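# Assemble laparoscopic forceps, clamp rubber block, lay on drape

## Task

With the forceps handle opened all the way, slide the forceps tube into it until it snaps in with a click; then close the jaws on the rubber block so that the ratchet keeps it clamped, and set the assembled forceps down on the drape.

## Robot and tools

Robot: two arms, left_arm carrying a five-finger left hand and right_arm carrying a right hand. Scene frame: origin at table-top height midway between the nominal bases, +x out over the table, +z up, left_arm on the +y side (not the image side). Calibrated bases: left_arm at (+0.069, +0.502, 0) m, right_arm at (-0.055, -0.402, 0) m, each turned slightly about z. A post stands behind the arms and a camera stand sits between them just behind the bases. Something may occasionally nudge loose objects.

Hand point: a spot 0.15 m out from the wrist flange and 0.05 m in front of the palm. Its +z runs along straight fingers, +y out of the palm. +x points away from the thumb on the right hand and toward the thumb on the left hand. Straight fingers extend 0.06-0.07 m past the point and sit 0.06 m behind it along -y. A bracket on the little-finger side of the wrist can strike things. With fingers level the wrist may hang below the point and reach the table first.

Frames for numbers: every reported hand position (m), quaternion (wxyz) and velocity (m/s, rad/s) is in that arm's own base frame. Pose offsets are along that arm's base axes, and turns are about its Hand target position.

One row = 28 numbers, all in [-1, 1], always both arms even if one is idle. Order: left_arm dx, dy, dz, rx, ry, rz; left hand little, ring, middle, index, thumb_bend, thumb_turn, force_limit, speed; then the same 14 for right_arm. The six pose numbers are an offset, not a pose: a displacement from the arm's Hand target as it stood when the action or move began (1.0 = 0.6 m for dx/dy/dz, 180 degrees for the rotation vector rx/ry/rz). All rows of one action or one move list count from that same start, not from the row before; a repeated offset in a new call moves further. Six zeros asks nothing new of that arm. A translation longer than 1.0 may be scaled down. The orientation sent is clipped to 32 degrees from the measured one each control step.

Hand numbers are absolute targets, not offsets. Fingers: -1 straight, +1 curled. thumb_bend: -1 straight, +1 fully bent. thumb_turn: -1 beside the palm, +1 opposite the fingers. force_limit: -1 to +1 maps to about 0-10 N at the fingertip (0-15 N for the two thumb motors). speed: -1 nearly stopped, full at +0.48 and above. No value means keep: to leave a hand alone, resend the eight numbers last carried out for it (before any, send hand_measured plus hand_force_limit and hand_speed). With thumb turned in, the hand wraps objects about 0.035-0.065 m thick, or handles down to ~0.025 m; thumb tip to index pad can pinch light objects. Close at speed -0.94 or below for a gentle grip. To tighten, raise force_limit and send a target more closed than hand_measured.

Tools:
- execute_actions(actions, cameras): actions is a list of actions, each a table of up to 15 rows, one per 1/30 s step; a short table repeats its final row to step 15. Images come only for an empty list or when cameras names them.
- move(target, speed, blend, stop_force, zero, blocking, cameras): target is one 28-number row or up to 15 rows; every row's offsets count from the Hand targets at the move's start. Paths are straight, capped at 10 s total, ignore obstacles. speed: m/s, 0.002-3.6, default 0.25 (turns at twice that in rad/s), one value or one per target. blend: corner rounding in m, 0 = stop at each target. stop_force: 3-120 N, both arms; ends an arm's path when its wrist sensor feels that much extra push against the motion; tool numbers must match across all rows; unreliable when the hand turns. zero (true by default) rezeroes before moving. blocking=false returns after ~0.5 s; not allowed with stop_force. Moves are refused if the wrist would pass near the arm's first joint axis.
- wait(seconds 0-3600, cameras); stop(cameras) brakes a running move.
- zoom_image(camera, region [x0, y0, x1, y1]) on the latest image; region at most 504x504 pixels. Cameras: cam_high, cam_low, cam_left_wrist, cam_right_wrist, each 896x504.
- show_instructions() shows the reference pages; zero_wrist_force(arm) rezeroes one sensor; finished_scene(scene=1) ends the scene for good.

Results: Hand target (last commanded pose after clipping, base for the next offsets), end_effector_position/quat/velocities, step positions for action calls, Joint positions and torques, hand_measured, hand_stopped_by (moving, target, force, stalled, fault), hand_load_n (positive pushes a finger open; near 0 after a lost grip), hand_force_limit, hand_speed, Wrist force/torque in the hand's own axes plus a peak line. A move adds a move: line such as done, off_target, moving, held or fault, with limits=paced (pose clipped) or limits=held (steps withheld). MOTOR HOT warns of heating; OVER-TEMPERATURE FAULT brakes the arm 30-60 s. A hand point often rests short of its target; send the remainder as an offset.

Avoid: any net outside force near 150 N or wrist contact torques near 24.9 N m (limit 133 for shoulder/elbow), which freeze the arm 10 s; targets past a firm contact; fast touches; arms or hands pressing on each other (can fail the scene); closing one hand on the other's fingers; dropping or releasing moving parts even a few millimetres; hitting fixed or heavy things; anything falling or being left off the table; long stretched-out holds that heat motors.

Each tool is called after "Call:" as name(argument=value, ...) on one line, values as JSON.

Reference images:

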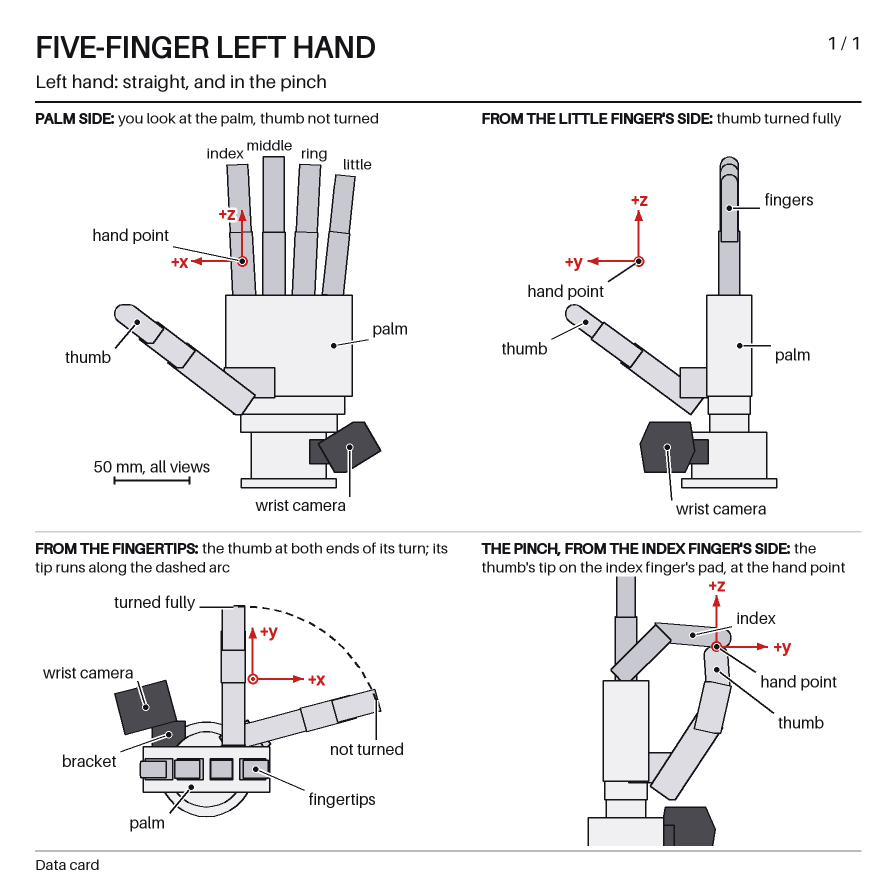

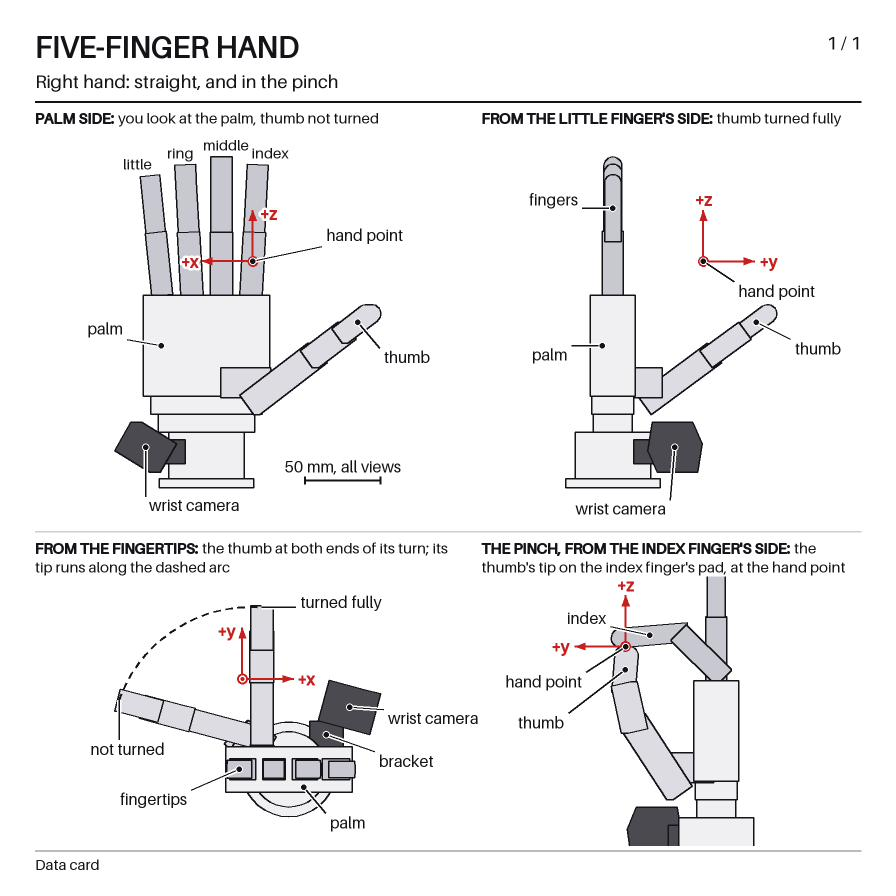

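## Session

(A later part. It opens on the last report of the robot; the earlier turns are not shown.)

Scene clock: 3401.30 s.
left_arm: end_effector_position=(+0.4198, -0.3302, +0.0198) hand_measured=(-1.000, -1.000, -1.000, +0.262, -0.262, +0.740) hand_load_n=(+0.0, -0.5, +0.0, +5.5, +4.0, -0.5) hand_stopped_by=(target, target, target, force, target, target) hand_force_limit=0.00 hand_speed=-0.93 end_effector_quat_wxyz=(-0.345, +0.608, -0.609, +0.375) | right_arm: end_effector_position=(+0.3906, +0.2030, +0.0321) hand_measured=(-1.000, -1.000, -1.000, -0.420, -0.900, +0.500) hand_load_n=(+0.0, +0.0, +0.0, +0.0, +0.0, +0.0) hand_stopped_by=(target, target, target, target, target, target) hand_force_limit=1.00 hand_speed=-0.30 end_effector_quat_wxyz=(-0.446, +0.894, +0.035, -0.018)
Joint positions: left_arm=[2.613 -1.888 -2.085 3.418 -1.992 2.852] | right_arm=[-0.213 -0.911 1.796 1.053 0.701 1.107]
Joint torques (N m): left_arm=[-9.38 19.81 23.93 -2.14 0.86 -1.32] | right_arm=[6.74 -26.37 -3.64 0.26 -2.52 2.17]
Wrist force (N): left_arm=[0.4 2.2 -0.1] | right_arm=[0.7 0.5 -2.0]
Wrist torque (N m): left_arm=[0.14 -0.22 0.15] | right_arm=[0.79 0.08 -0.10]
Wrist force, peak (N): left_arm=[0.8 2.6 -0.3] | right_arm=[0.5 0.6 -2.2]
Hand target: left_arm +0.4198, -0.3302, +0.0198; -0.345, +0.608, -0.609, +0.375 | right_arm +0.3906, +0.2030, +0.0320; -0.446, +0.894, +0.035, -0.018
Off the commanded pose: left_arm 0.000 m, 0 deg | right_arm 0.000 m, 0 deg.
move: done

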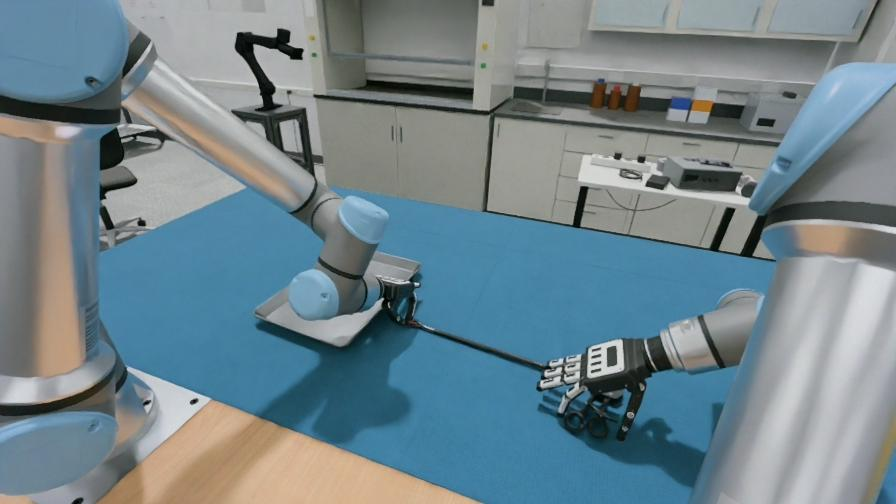

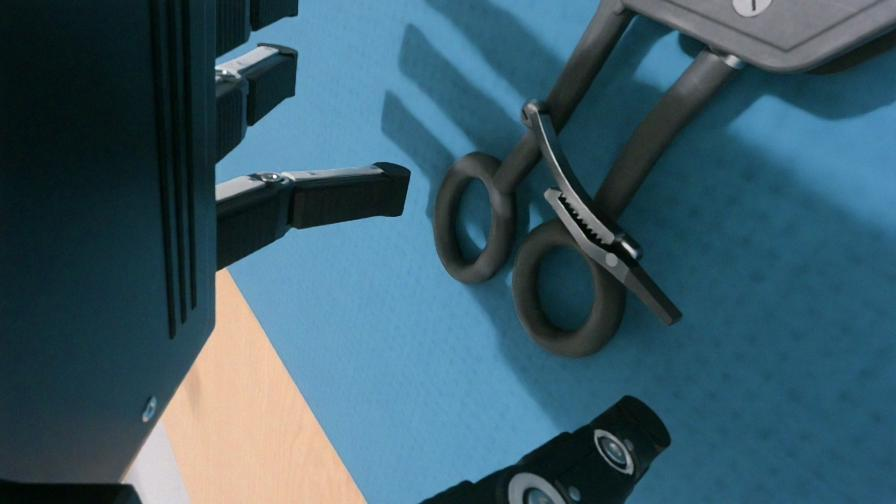

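Call:
move(target=[0,0,0,0,0,0,-1,-1,-1,0.5,-0.26,0.74,0.0,-0.93,0,0.0033,-0.0192,0,0,0,-1,-1,-1,-0.42,-0.9,0.50,1.0,-0.3], speed=0.005, stop_force=3, cameras=["cam_low", "cam_right_wrist"])

Call:
zoom_image(camera="cam_low", region=[540, 340, 660, 460])

Scene clock: 3412.30 s.
left_arm: end_effector_position=(+0.4198, -0.3302, +0.0198) hand_measured=(-1.000, -1.000, -1.000, +0.262, -0.262, +0.740) hand_load_n=(+0.0, +0.0, +0.0, +5.5, +4.0, -0.5) hand_stopped_by=(target, target, target, force, target, target) hand_force_limit=0.00 hand_speed=-0.93 end_effector_quat_wxyz=(-0.345, +0.608, -0.609, +0.375) | right_arm: end_effector_position=(+0.3906, +0.2050, +0.0205) hand_measured=(-1.000, -1.000, -1.000, -0.420, -0.900, +0.500) hand_load_n=(+0.0, +0.0, +0.0, +0.0, +0.0, +0.0) hand_stopped_by=(target, target, target, target, target, target) hand_force_limit=1.00 hand_speed=-0.30 end_effector_quat_wxyz=(-0.446, +0.894, +0.035, -0.018)
Joint positions: left_arm=[2.613 -1.888 -2.085 3.418 -1.992 2.852] | right_arm=[-0.208 -0.89 1.796 1.026 0.699 1.114]
Joint torques (N m): left_arm=[-9.26 20.31 22.29 -2.11 0.62 -1.49] | right_arm=[6.92 -25.35 -3.55 -0.03 -2.33 2.13]
Wrist force (N): left_arm=[0.6 2.3 -0.1] | right_arm=[0.8 -0.6 -3.4]
Wrist torque (N m): left_arm=[0.15 -0.25 0.16] | right_arm=[0.73 0.08 -0.11]
Wrist force, peak (N): left_arm=[0.5 2.9 0.0] | right_arm=[0.8 -0.6 -3.4]
Hand target: left_arm +0.4198, -0.3302, +0.0198; -0.345, +0.608, -0.609, +0.375 | right_arm +0.3906, +0.2050, +0.0205; -0.446, +0.894, +0.035, -0.018
Off the commanded pose: left_arm 0.000 m, 0 deg | right_arm 0.000 m, 0 deg.
move: done

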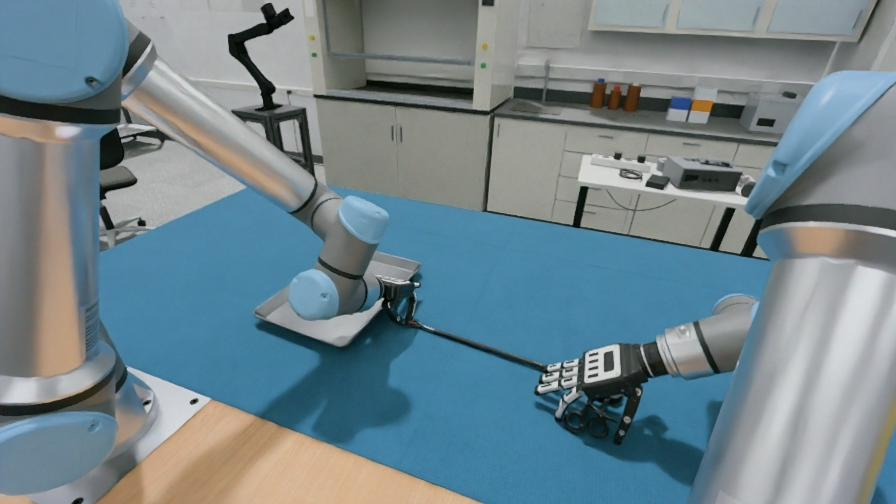

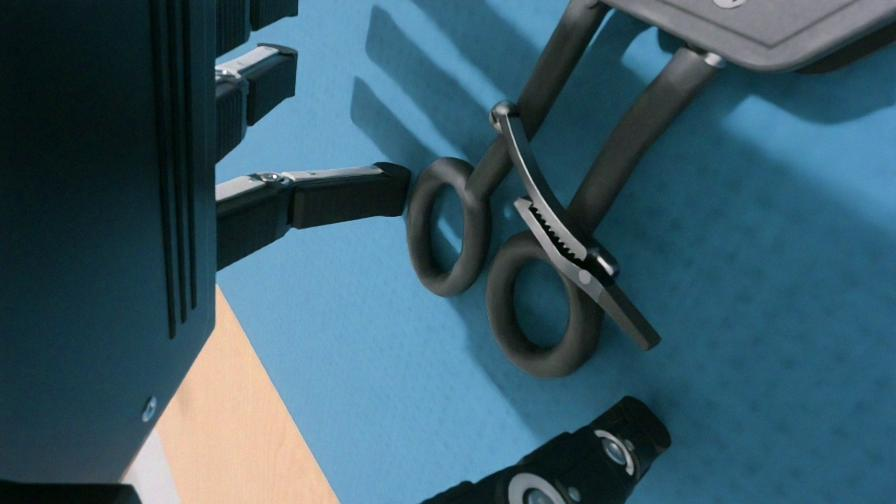

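Scaled by 4.200 from the camera's image (finer frame: 1280x720).

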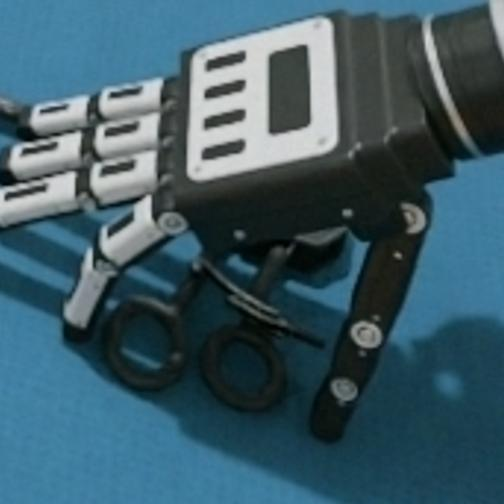

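Call:
move(target=[0,0,0,0,0,0,-1,-1,-1,0.5,-0.26,0.74,0.0,-0.93,0,0,0.0017,0,0,0,-1,-1,-1,-0.42,-0.84,0.62,1.0,-0.7], speed=0.005, cameras=["cam_low", "cam_right_wrist"])

Call:
zoom_image(camera="cam_low", region=[540, 340, 660, 460])

Scene clock: 3440.53 s.
left_arm: end_effector_position=(+0.4198, -0.3302, +0.0198) hand_measured=(-1.000, -1.000, -1.000, +0.262, -0.262, +0.740) hand_load_n=(+0.0, +0.0, +0.0, +5.5, +4.0, -1.0) hand_stopped_by=(target, target, target, force, target, target) hand_force_limit=0.00 hand_speed=-0.93 end_effector_quat_wxyz=(-0.345, +0.608, -0.609, +0.375) | right_arm: end_effector_position=(+0.3905, +0.2050, +0.0215) hand_measured=(-1.000, -1.000, -1.000, -0.420, -0.840, +0.620) hand_load_n=(+0.0, +0.0, +0.0, +0.0, +0.0, +0.0) hand_stopped_by=(target, target, target, target, target, target) hand_force_limit=1.00 hand_speed=-0.70 end_effector_quat_wxyz=(-0.446, +0.894, +0.035, -0.019)
Joint positions: left_arm=[2.613 -1.888 -2.085 3.418 -1.992 2.852] | right_arm=[-0.208 -0.892 1.796 1.028 0.699 1.114]
Joint torques (N m): left_arm=[-8.4 19.5 22.29 -2.25 0.77 -1.31] | right_arm=[6.57 -48.13 -15.64 4.68 -1.88 1.43]
Wrist force (N): left_arm=[0.7 2.2 0.0] | right_arm=[0.4 0.1 -2.1]
Wrist torque (N m): left_arm=[0.13 -0.26 0.17] | right_arm=[0.73 0.08 -0.10]
Wrist force, peak (N): left_arm=[0.6 2.6 0.2] | right_arm=[-1.2 -0.6 -4.1]
Hand target: left_arm +0.4198, -0.3302, +0.0198; -0.345, +0.608, -0.609, +0.375 | right_arm +0.3906, +0.2050, +0.0215; -0.446, +0.894, +0.035, -0.018
Off the commanded pose: left_arm 0.000 m, 0 deg | right_arm 0.000 m, 0 deg.
move: done

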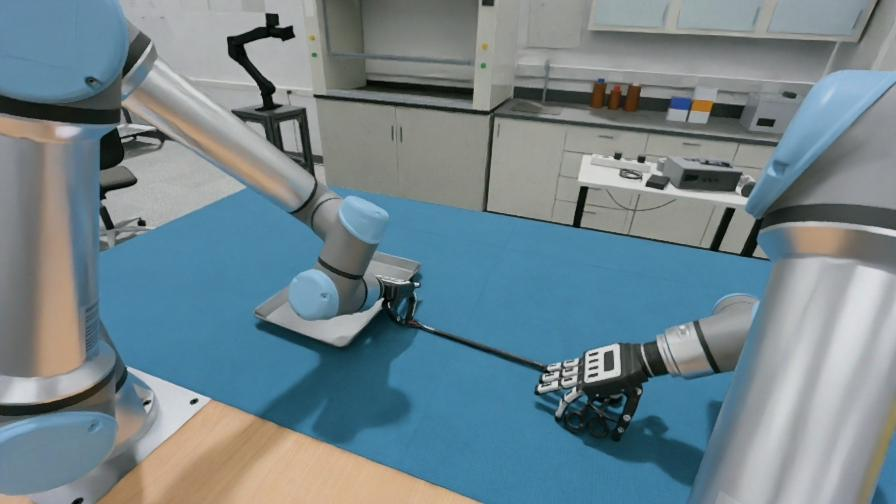

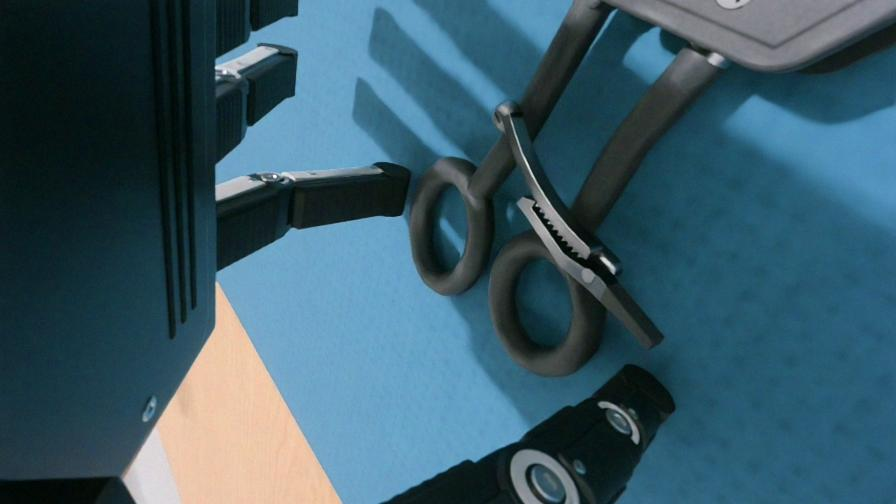

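Scaled by 4.200 from the camera's image (finer frame: 1280x720).

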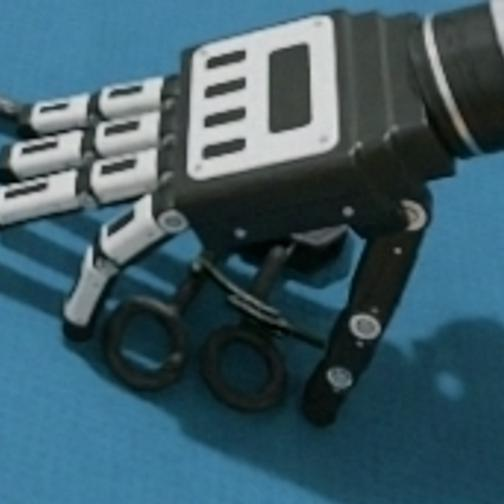

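Call:
move(target=[[0,0,0,0,0,0,-1,-1,-1,0.5,-0.26,0.74,0.0,-0.93,0,0,0.035,0,0,0,-1,-1,-1,-0.42,-0.84,0.62,1.0,-0.7],[0,0,0,0,0,0,-1,-1,-1,0.5,-0.26,0.74,0.0,-0.93,0.0078,-0.0132,0.035,0,0,0.0306,-1,-1,-1,-0.42,-0.84,0.62,1.0,-0.7],[0,0,0,0,0,0,-1,-1,-1,0.5,-0.26,0.74,0.0,-0.93,0.0078,-0.0132,0.0075,0,0,0.0306,-1,-1,-1,-0.42,-0.84,0.62,1.0,-0.7]], speed=[0.02,0.03,0.015], cameras=["cam_low", "cam_right_wrist"])

Call:
zoom_image(camera="cam_low", region=[540, 340, 660, 460])

Scene clock: 3500.77 s.
left_arm: end_effector_position=(+0.4198, -0.3302, +0.0198) hand_measured=(-1.000, -1.000, -1.000, +0.262, -0.262, +0.740) hand_load_n=(+0.0, +0.0, +0.0, +5.5, +4.0, -0.5) hand_stopped_by=(target, target, target, force, target, target) hand_force_limit=0.00 hand_speed=-0.93 end_effector_quat_wxyz=(-0.345, +0.608, -0.609, +0.375) | right_arm: end_effector_position=(+0.3953, +0.1971, +0.0261) hand_measured=(-1.000, -1.000, -1.000, -0.420, -0.840, +0.620) hand_load_n=(+0.0, +0.0, +0.0, +0.0, +0.0, +0.0) hand_stopped_by=(target, target, target, target, target, target) hand_force_limit=1.00 hand_speed=-0.70 end_effector_quat_wxyz=(-0.444, +0.892, +0.078, -0.040)
Joint positions: left_arm=[2.613 -1.888 -2.085 3.418 -1.992 2.852] | right_arm=[-0.205 -0.859 1.744 1.144 0.737 0.984]
Joint torques (N m): left_arm=[-7.8 20.09 22.3 -1.95 0.61 -1.19] | right_arm=[5.8 -27.96 -3.82 0.37 0.26 -2.09]
Wrist force (N): left_arm=[0.8 2.1 -0.2] | right_arm=[0.5 0.2 -1.9]
Wrist torque (N m): left_arm=[0.12 -0.28 0.18] | right_arm=[0.71 0.09 0.00]
Wrist force, peak (N): left_arm=[0.6 2.9 -0.1] | right_arm=[0.5 0.0 -2.5]
Hand target: left_arm +0.4198, -0.3302, +0.0198; -0.345, +0.608, -0.609, +0.375 | right_arm +0.3953, +0.1971, +0.0260; -0.444, +0.892, +0.078, -0.040
Off the commanded pose: left_arm 0.000 m, 0 deg | right_arm 0.000 m, 0 deg.
move: done

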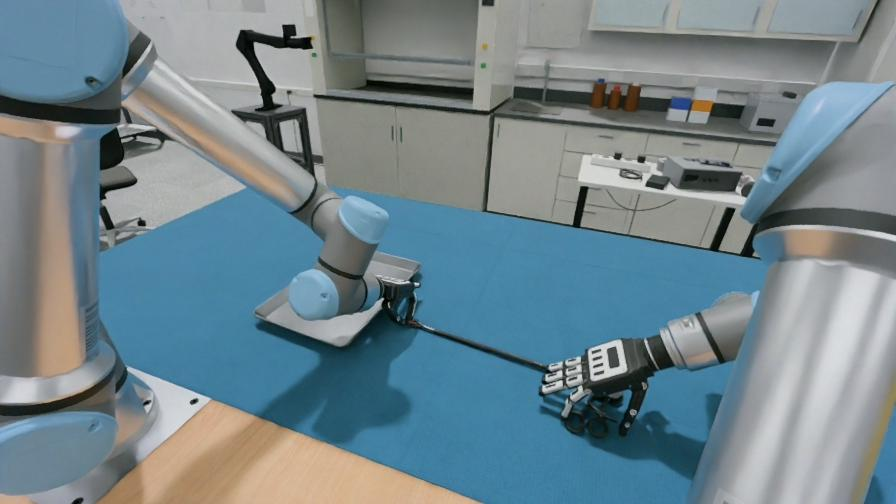

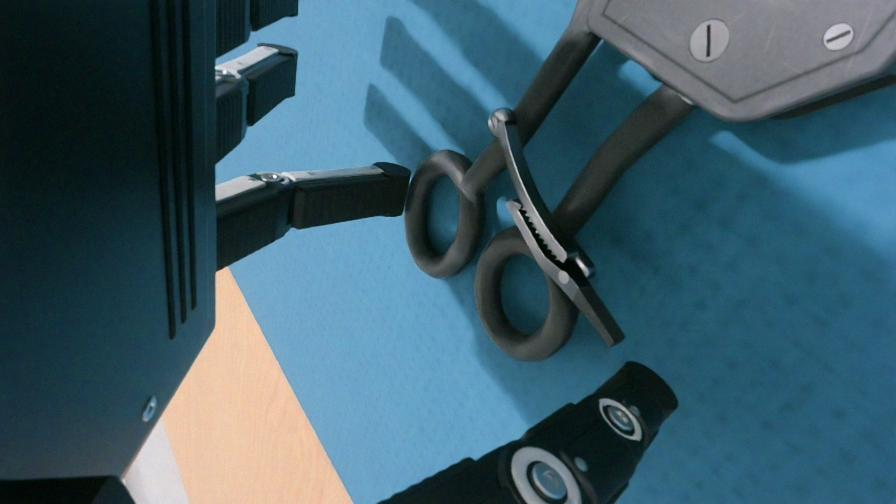

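Scaled by 4.200 from the camera's image (finer frame: 1280x720).

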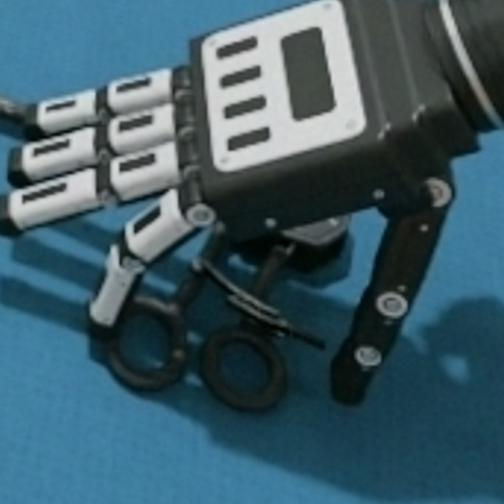

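Call:
move(target=[0,0,0,0,0,0,-1,-1,-1,0.5,-0.26,0.74,0.0,-0.93,-0.0033,0,-0.0033,0,0,0,-1,-1,-1,-0.37,-0.74,0.57,0.3,-0.9], speed=0.01, cameras=["cam_low", "cam_right_wrist"])

Call:
zoom_image(camera="cam_low", region=[540, 340, 660, 460])

Scene clock: 3528.17 s.
left_arm: end_effector_position=(+0.4198, -0.3302, +0.0198) hand_measured=(-1.000, -1.000, -1.000, +0.262, -0.262, +0.740) hand_load_n=(+0.0, -0.5, +0.0, +5.5, +4.0, -1.0) hand_stopped_by=(target, target, target, force, target, target) hand_force_limit=0.00 hand_speed=-0.93 end_effector_quat_wxyz=(-0.345, +0.608, -0.609, +0.375) | right_arm: end_effector_position=(+0.3933, +0.1971, +0.0241) hand_measured=(-1.000, -1.000, -1.000, -0.370, -0.740, +0.570) hand_load_n=(+0.0, +0.0, +0.0, +1.5, +0.0, +0.0) hand_stopped_by=(target, target, target, target, target, target) hand_force_limit=0.30 hand_speed=-0.90 end_effector_quat_wxyz=(-0.444, +0.892, +0.078, -0.040)
Joint positions: left_arm=[2.613 -1.888 -2.085 3.418 -1.992 2.852] | right_arm=[-0.206 -0.858 1.751 1.138 0.737 0.983]
Joint torques (N m): left_arm=[-8.58 20.07 23.14 -1.91 0.72 -1.15] | right_arm=[-8.81 -27.38 -3.66 -0.13 0.17 -2.29]
Wrist force (N): left_arm=[0.9 2.8 -0.3] | right_arm=[1.4 -1.5 -2.1]
Wrist torque (N m): left_arm=[0.23 -0.28 0.16] | right_arm=[0.75 0.03 0.03]
Wrist force, peak (N): left_arm=[1.3 2.9 -0.1] | right_arm=[1.7 -11.8 -5.6]
Hand target: left_arm +0.4198, -0.3302, +0.0198; -0.345, +0.608, -0.609, +0.375 | right_arm +0.3933, +0.1971, +0.0241; -0.444, +0.892, +0.078, -0.040
Off the commanded pose: left_arm 0.000 m, 0 deg | right_arm 0.000 m, 0 deg.
move: done

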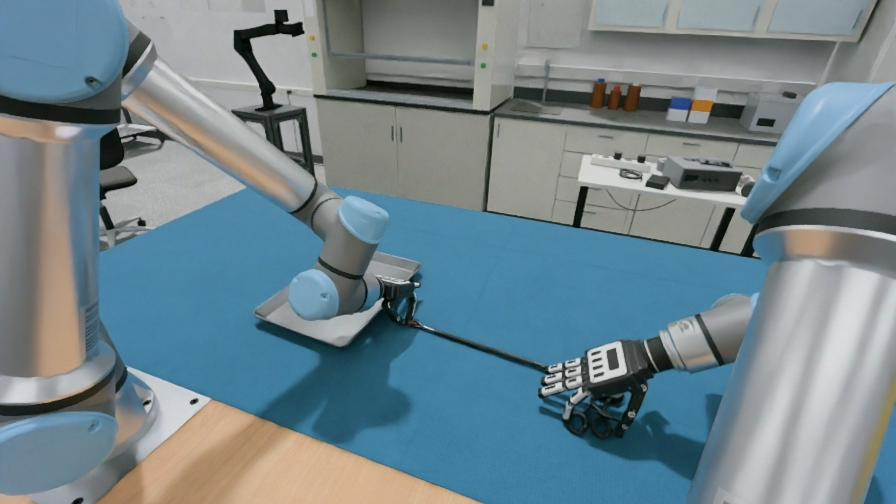

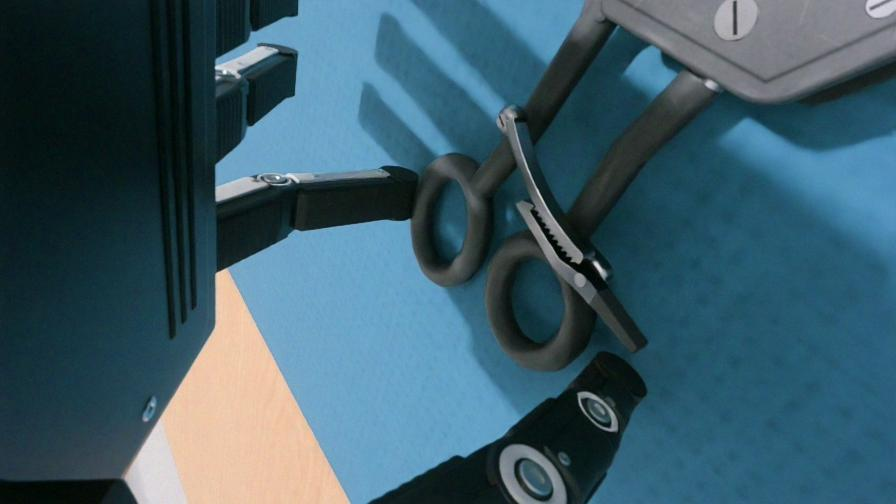

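Scaled by 4.200 from the camera's image (finer frame: 1280x720).

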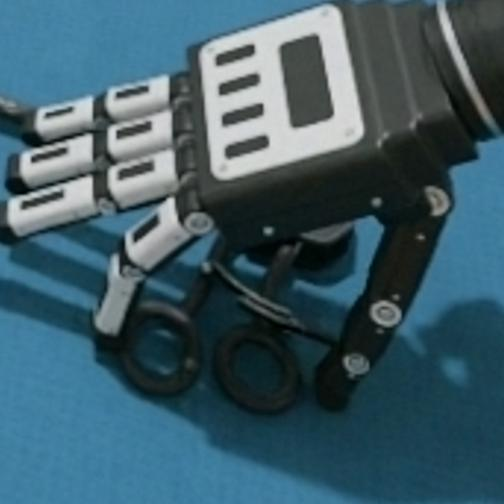

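Call:
zoom_image(camera="cam_low", region=[390, 300, 440, 350])

Scaled by 10.080 from the camera's image (finer frame: 1280x720).

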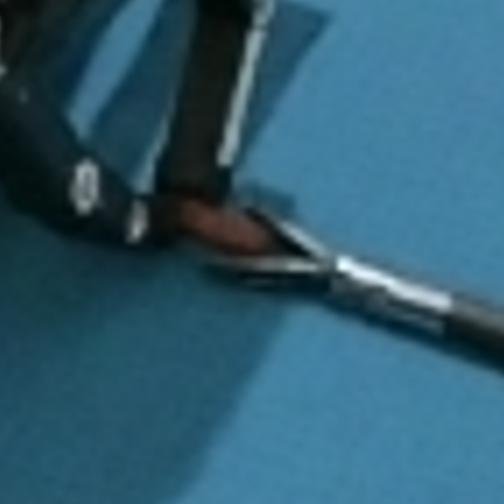

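Call:
move(target=[0,0,0,0,0,0,-1,-1,-1,0.5,-0.26,0.74,0.0,-0.93,0,0,0,0,0,0,-1,-1,-1,-0.37,-0.66,0.57,0.3,-0.94], speed=0.01, cameras=["cam_low", "cam_right_wrist"])

Call:
zoom_image(camera="cam_low", region=[540, 340, 660, 460])

Call:
zoom_image(camera="cam_low", region=[390, 300, 440, 350])

Scene clock: 3552.47 s.
left_arm: end_effector_position=(+0.4198, -0.3302, +0.0198) hand_measured=(-1.000, -1.000, -1.000, +0.262, -0.262, +0.740) hand_load_n=(+0.0, +0.0, +0.0, +5.5, +4.0, -0.5) hand_stopped_by=(target, target, target, force, target, target) hand_force_limit=0.00 hand_speed=-0.93 end_effector_quat_wxyz=(-0.345, +0.608, -0.609, +0.375) | right_arm: end_effector_position=(+0.3933, +0.1971, +0.0241) hand_measured=(-1.000, -1.000, -1.000, -0.370, -0.660, +0.570) hand_load_n=(+0.0, +0.0, +0.0, +1.0, +0.0, +0.0) hand_stopped_by=(target, target, target, target, target, target) hand_force_limit=0.30 hand_speed=-0.94 end_effector_quat_wxyz=(-0.444, +0.892, +0.078, -0.040)
Joint positions: left_arm=[2.613 -1.888 -2.085 3.418 -1.992 2.852] | right_arm=[-0.206 -0.858 1.751 1.138 0.737 0.983]
Joint torques (N m): left_arm=[-7.82 19.84 21.81 -1.94 0.68 -0.94] | right_arm=[-8.96 -29.58 -4.13 0.01 -1.34 -2.28]
Wrist force (N): left_arm=[1.1 2.6 -0.5] | right_arm=[1.3 -1.7 -2.2]
Wrist torque (N m): left_arm=[0.20 -0.31 0.18] | right_arm=[0.74 0.05 0.01]
Wrist force, peak (N): left_arm=[1.1 2.8 0.0] | right_arm=[1.4 -2.0 -2.2]
Hand target: left_arm +0.4198, -0.3302, +0.0198; -0.345, +0.608, -0.609, +0.375 | right_arm +0.3933, +0.1971, +0.0241; -0.444, +0.892, +0.078, -0.040
Off the commanded pose: left_arm 0.000 m, 0 deg | right_arm 0.000 m, 0 deg.
move: done

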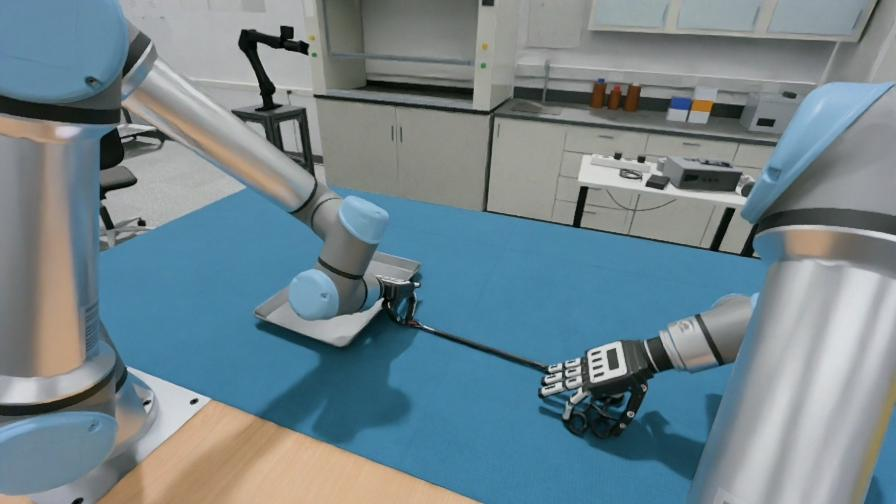

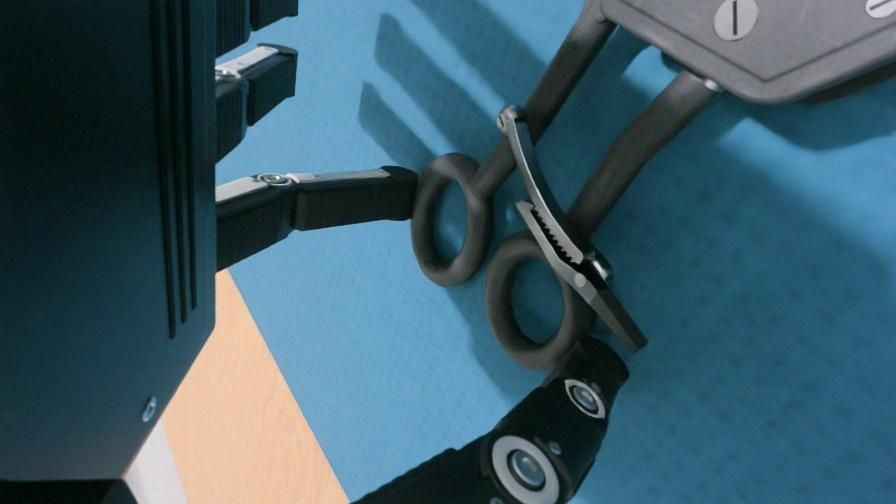

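Scaled by 4.200 from the camera's image (finer frame: 1280x720).

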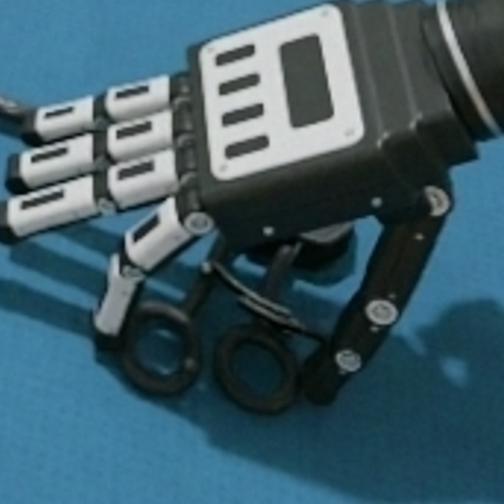

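Scaled by 10.080 from the camera's image (finer frame: 1280x720).

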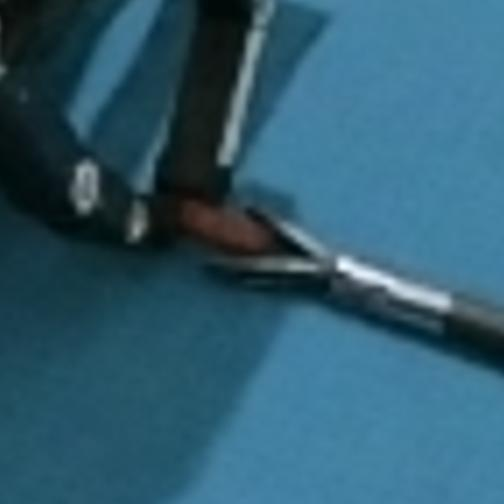

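Call:
move(target=[0,0,0,0,0,0,-1,-1,-1,0.5,-0.26,0.74,0.0,-0.93,0,0,0,0,0,0,-1,-1,-1,-0.37,-0.60,0.57,0.3,-0.94], speed=0.01, cameras=["cam_low", "cam_right_wrist"])

Call:
zoom_image(camera="cam_low", region=[540, 340, 660, 460])

Call:
zoom_image(camera="cam_low", region=[390, 300, 440, 350])

Scene clock: 3567.03 s.
left_arm: end_effector_position=(+0.4198, -0.3302, +0.0198) hand_measured=(-1.000, -1.000, -1.000, +0.262, -0.262, +0.740) hand_load_n=(+0.0, +0.0, +0.0, +5.5, +4.5, -1.0) hand_stopped_by=(target, target, target, force, target, target) hand_force_limit=0.00 hand_speed=-0.93 end_effector_quat_wxyz=(-0.345, +0.608, -0.609, +0.375) | right_arm: end_effector_position=(+0.3933, +0.1971, +0.0241) hand_measured=(-1.000, -1.000, -1.000, -0.370, -0.604, +0.570) hand_load_n=(+0.5, +0.0, +0.0, +5.0, +5.0, +0.0) hand_stopped_by=(target, target, target, target, target, target) hand_force_limit=0.30 hand_speed=-0.94 end_effector_quat_wxyz=(-0.444, +0.892, +0.078, -0.040)
Joint positions: left_arm=[2.613 -1.888 -2.085 3.418 -1.992 2.852] | right_arm=[-0.206 -0.858 1.751 1.138 0.737 0.983]
Joint torques (N m): left_arm=[-8.73 20.11 22.92 -2.06 0.44 -1] | right_arm=[-6.8 -32.06 -3.88 0.13 -1.29 -2.2]
Wrist force (N): left_arm=[0.8 2.6 -0.5] | right_arm=[0.8 -3.2 -5.9]
Wrist torque (N m): left_arm=[0.20 -0.28 0.16] | right_arm=[0.72 0.12 0.00]
Wrist force, peak (N): left_arm=[1.2 3.1 -0.2] | right_arm=[0.8 -3.2 -5.9]
Hand target: left_arm +0.4198, -0.3302, +0.0198; -0.345, +0.608, -0.609, +0.375 | right_arm +0.3933, +0.1971, +0.0241; -0.444, +0.892, +0.078, -0.040
Off the commanded pose: left_arm 0.000 m, 0 deg | right_arm 0.000 m, 0 deg.
move: done

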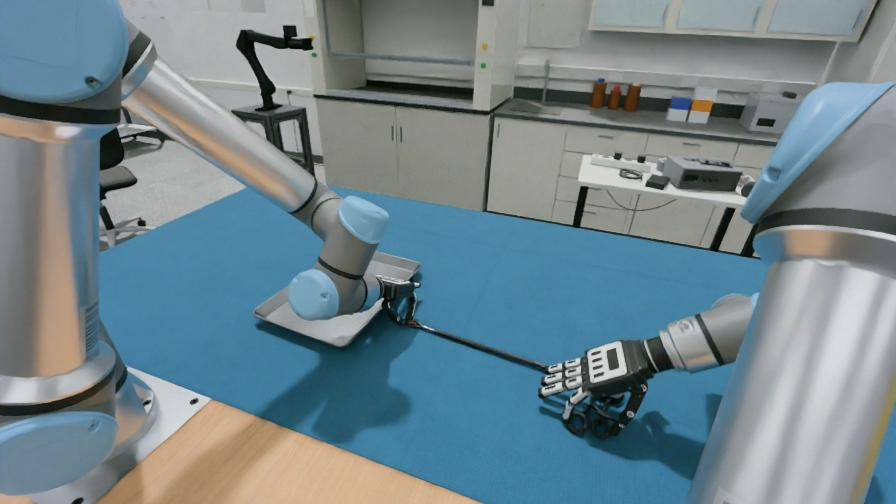

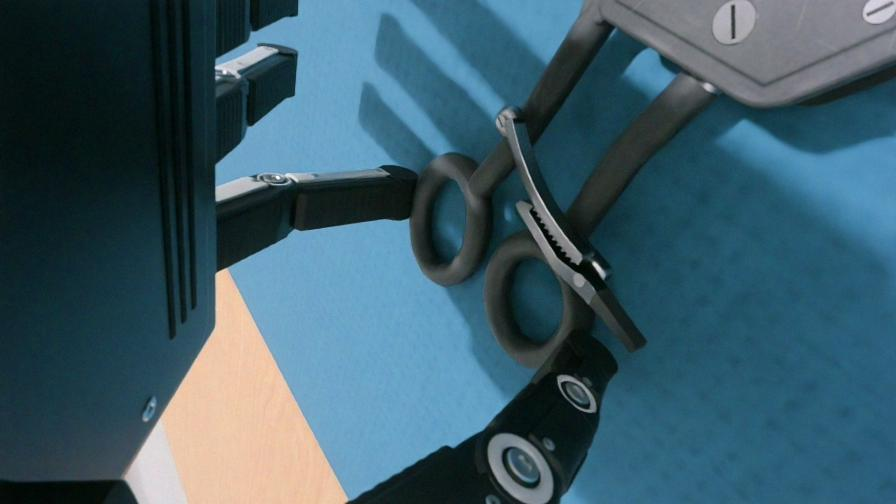

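Scaled by 4.200 from the camera's image (finer frame: 1280x720).

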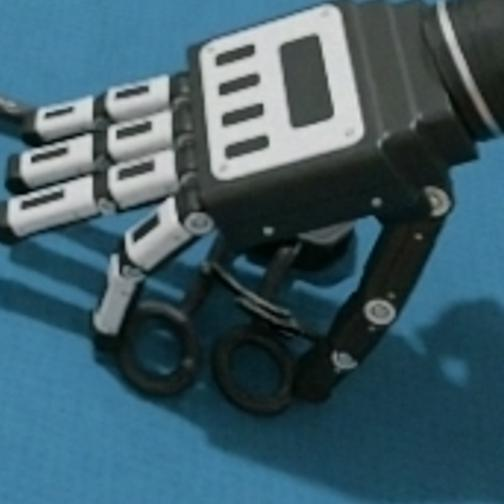

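Scaled by 10.080 from the camera's image (finer frame: 1280x720).

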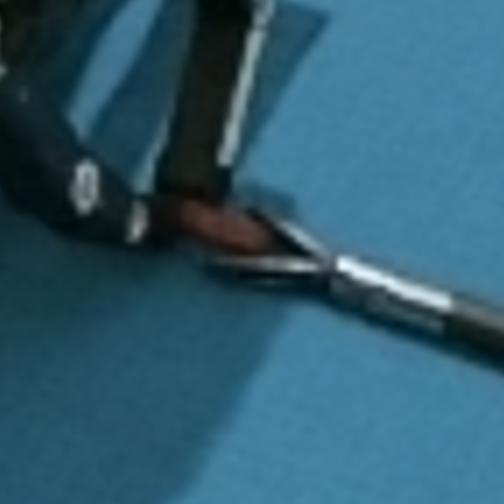

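Call:
move(target=[0,0,0,0,0,0,-1,-1,-1,0.5,-0.26,0.74,0.0,-0.93,-0.001,0.0058,0,0,0,0,-1,-1,-1,-0.37,-0.60,0.57,0.3,-0.94], speed=0.01, cameras=["cam_low", "cam_right_wrist"])

Call:
zoom_image(camera="cam_low", region=[540, 340, 660, 460])

Call:
zoom_image(camera="cam_low", region=[390, 300, 440, 350])

Scene clock: 3575.10 s.
left_arm: end_effector_position=(+0.4198, -0.3302, +0.0198) hand_measured=(-1.000, -1.000, -1.000, +0.262, -0.262, +0.740) hand_load_n=(+0.0, +0.0, +0.0, +5.0, +4.0, -1.0) hand_stopped_by=(target, target, target, force, target, target) hand_force_limit=0.00 hand_speed=-0.93 end_effector_quat_wxyz=(-0.345, +0.608, -0.609, +0.375) | right_arm: end_effector_position=(+0.3927, +0.2005, +0.0240) hand_measured=(-1.000, -1.000, -1.000, -0.370, -0.604, +0.570) hand_load_n=(+0.0, +0.0, -0.5, +4.0, +5.5, +1.0) hand_stopped_by=(target, target, target, target, target, target) hand_force_limit=0.30 hand_speed=-0.94 end_effector_quat_wxyz=(-0.444, +0.892, +0.078, -0.040)
Joint positions: left_arm=[2.613 -1.888 -2.085 3.418 -1.992 2.852] | right_arm=[-0.199 -0.859 1.751 1.132 0.734 0.993]
Joint torques (N m): left_arm=[-7.12 20.96 22.67 -2 0.47 -0.84] | right_arm=[7.34 -48.34 -15.22 -0.7 -2.16 2.21]
Wrist force (N): left_arm=[0.7 2.5 -0.1] | right_arm=[-0.3 -2.6 -6.9]
Wrist torque (N m): left_arm=[0.16 -0.24 0.15] | right_arm=[0.78 0.23 -0.12]
Wrist force, peak (N): left_arm=[1.0 2.9 -0.2] | right_arm=[0.3 -3.4 -8.0]
Hand target: left_arm +0.4198, -0.3302, +0.0198; -0.345, +0.608, -0.609, +0.375 | right_arm +0.3927, +0.2006, +0.0241; -0.444, +0.892, +0.078, -0.040
Off the commanded pose: left_arm 0.000 m, 0 deg | right_arm 0.000 m, 0 deg.
move: done

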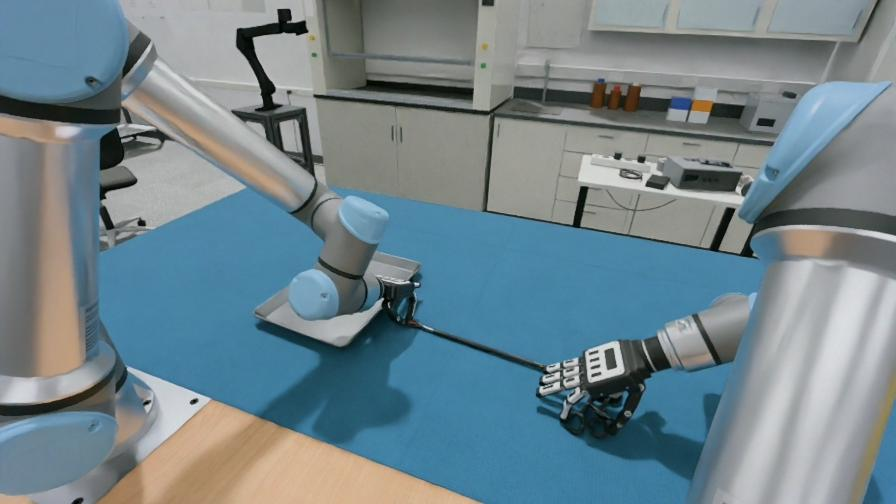

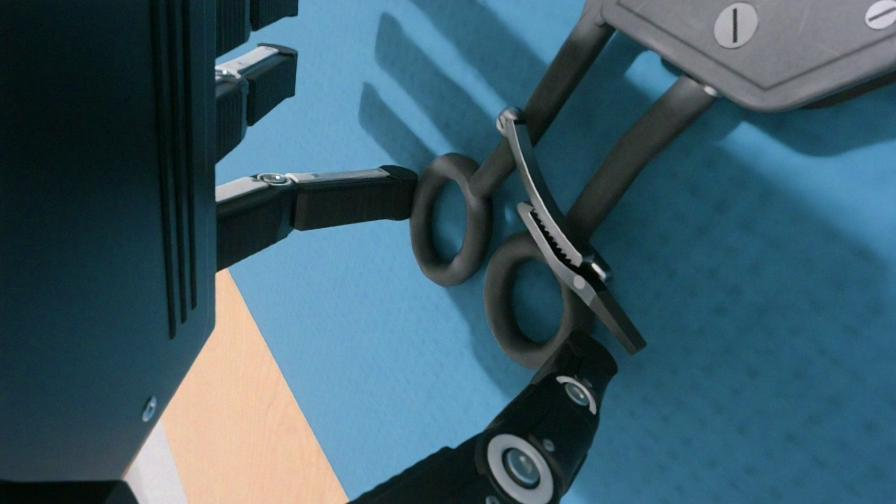

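Scaled by 4.200 from the camera's image (finer frame: 1280x720).

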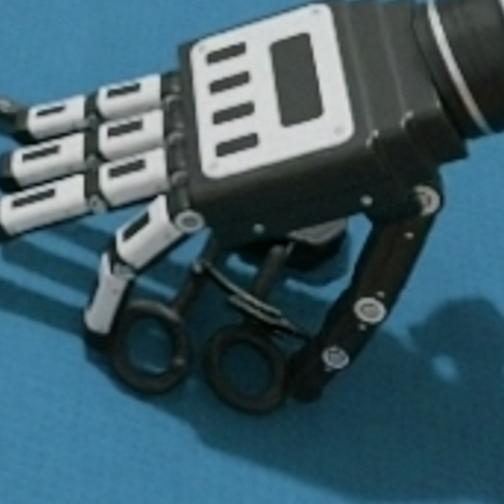

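Scaled by 10.080 from the camera's image (finer frame: 1280x720).

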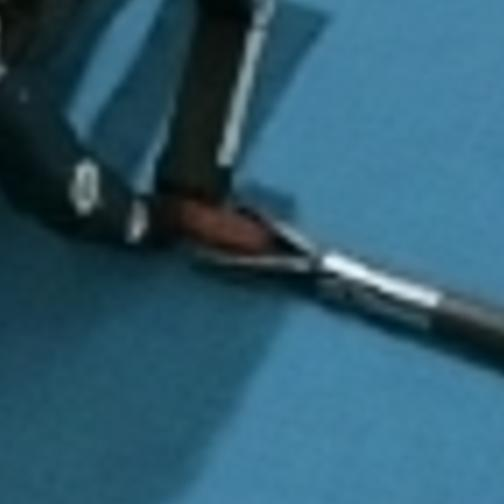

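Call:
move(target=[0,0.0033,0,0,0,0,-1,-1,-1,0.5,-0.26,0.74,0.0,-0.93,0,0,0,0,0,0,-1,-1,-1,-0.34,-0.54,0.57,1.0,-0.94], speed=0.005, cameras=["cam_low", "cam_right_wrist"])

Call:
zoom_image(camera="cam_low", region=[540, 340, 660, 460])

Call:
zoom_image(camera="cam_low", region=[390, 300, 440, 350])

Scene clock: 3582.10 s.
left_arm: end_effector_position=(+0.4198, -0.3282, +0.0198) hand_measured=(-1.000, -1.000, -1.000, +0.262, -0.262, +0.740) hand_load_n=(+0.0, +0.0, +0.0, +5.5, +4.0, -1.0) hand_stopped_by=(target, target, target, force, target, target) hand_force_limit=0.00 hand_speed=-0.93 end_effector_quat_wxyz=(-0.345, +0.608, -0.609, +0.375) | right_arm: end_effector_position=(+0.3927, +0.2006, +0.0241) hand_measured=(-1.000, -1.000, -1.000, -0.356, -0.546, +0.570) hand_load_n=(+0.0, +0.0, +0.0, +12.0, +11.5, +0.5) hand_stopped_by=(target, target, target, force, stalled, target) hand_force_limit=1.00 hand_speed=-0.94 end_effector_quat_wxyz=(-0.444, +0.892, +0.078, -0.040)
Joint positions: left_arm=[2.618 -1.885 -2.09 3.421 -1.988 2.855] | right_arm=[-0.198 -0.859 1.751 1.132 0.734 0.993]
Joint torques (N m): left_arm=[10.87 35.92 3.39 2.16 0.9 1.9] | right_arm=[0.58 -43.89 -13.78 -0.87 1.15 1.1]
Wrist force (N): left_arm=[0.9 2.5 0.0] | right_arm=[-1.0 -9.6 -15.5]
Wrist torque (N m): left_arm=[0.16 -0.27 0.04] | right_arm=[0.50 0.26 -0.16]
Wrist force, peak (N): left_arm=[1.1 2.8 0.1] | right_arm=[-0.9 -9.7 -15.6]
Hand target: left_arm +0.4198, -0.3282, +0.0198; -0.345, +0.608, -0.609, +0.375 | right_arm +0.3927, +0.2006, +0.0241; -0.444, +0.892, +0.078, -0.040
Off the commanded pose: left_arm 0.000 m, 0 deg | right_arm 0.000 m, 0 deg.
move: done

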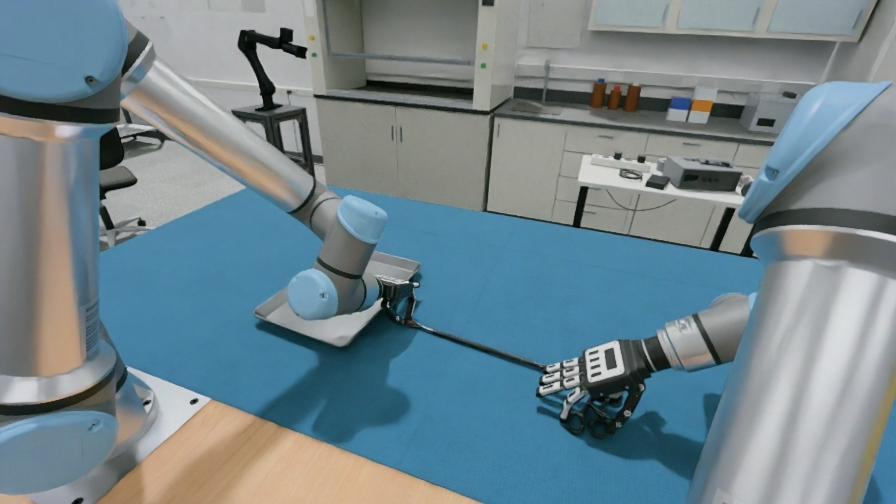

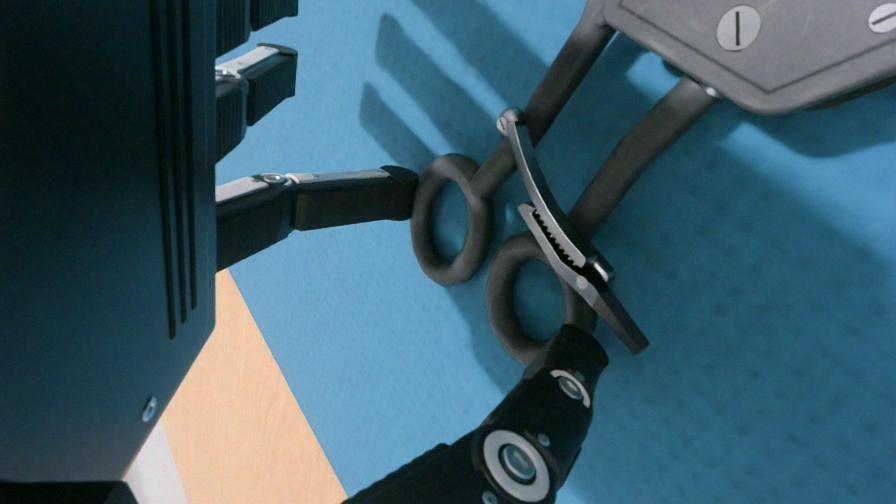

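Scaled by 4.200 from the camera's image (finer frame: 1280x720).

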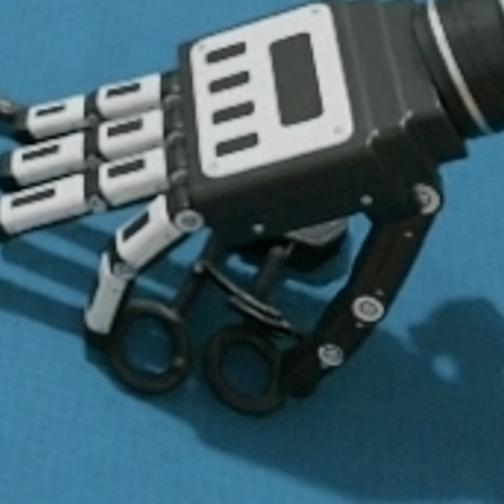

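Scaled by 10.080 from the camera's image (finer frame: 1280x720).

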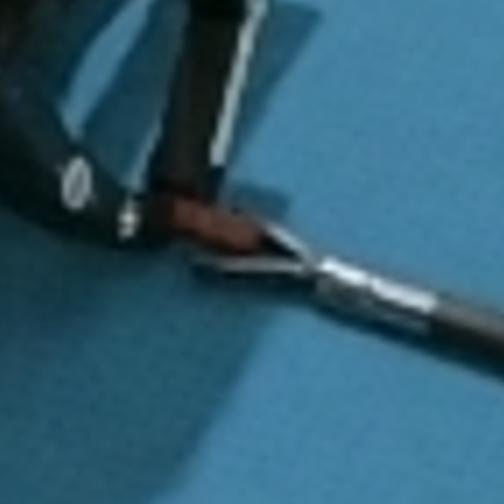

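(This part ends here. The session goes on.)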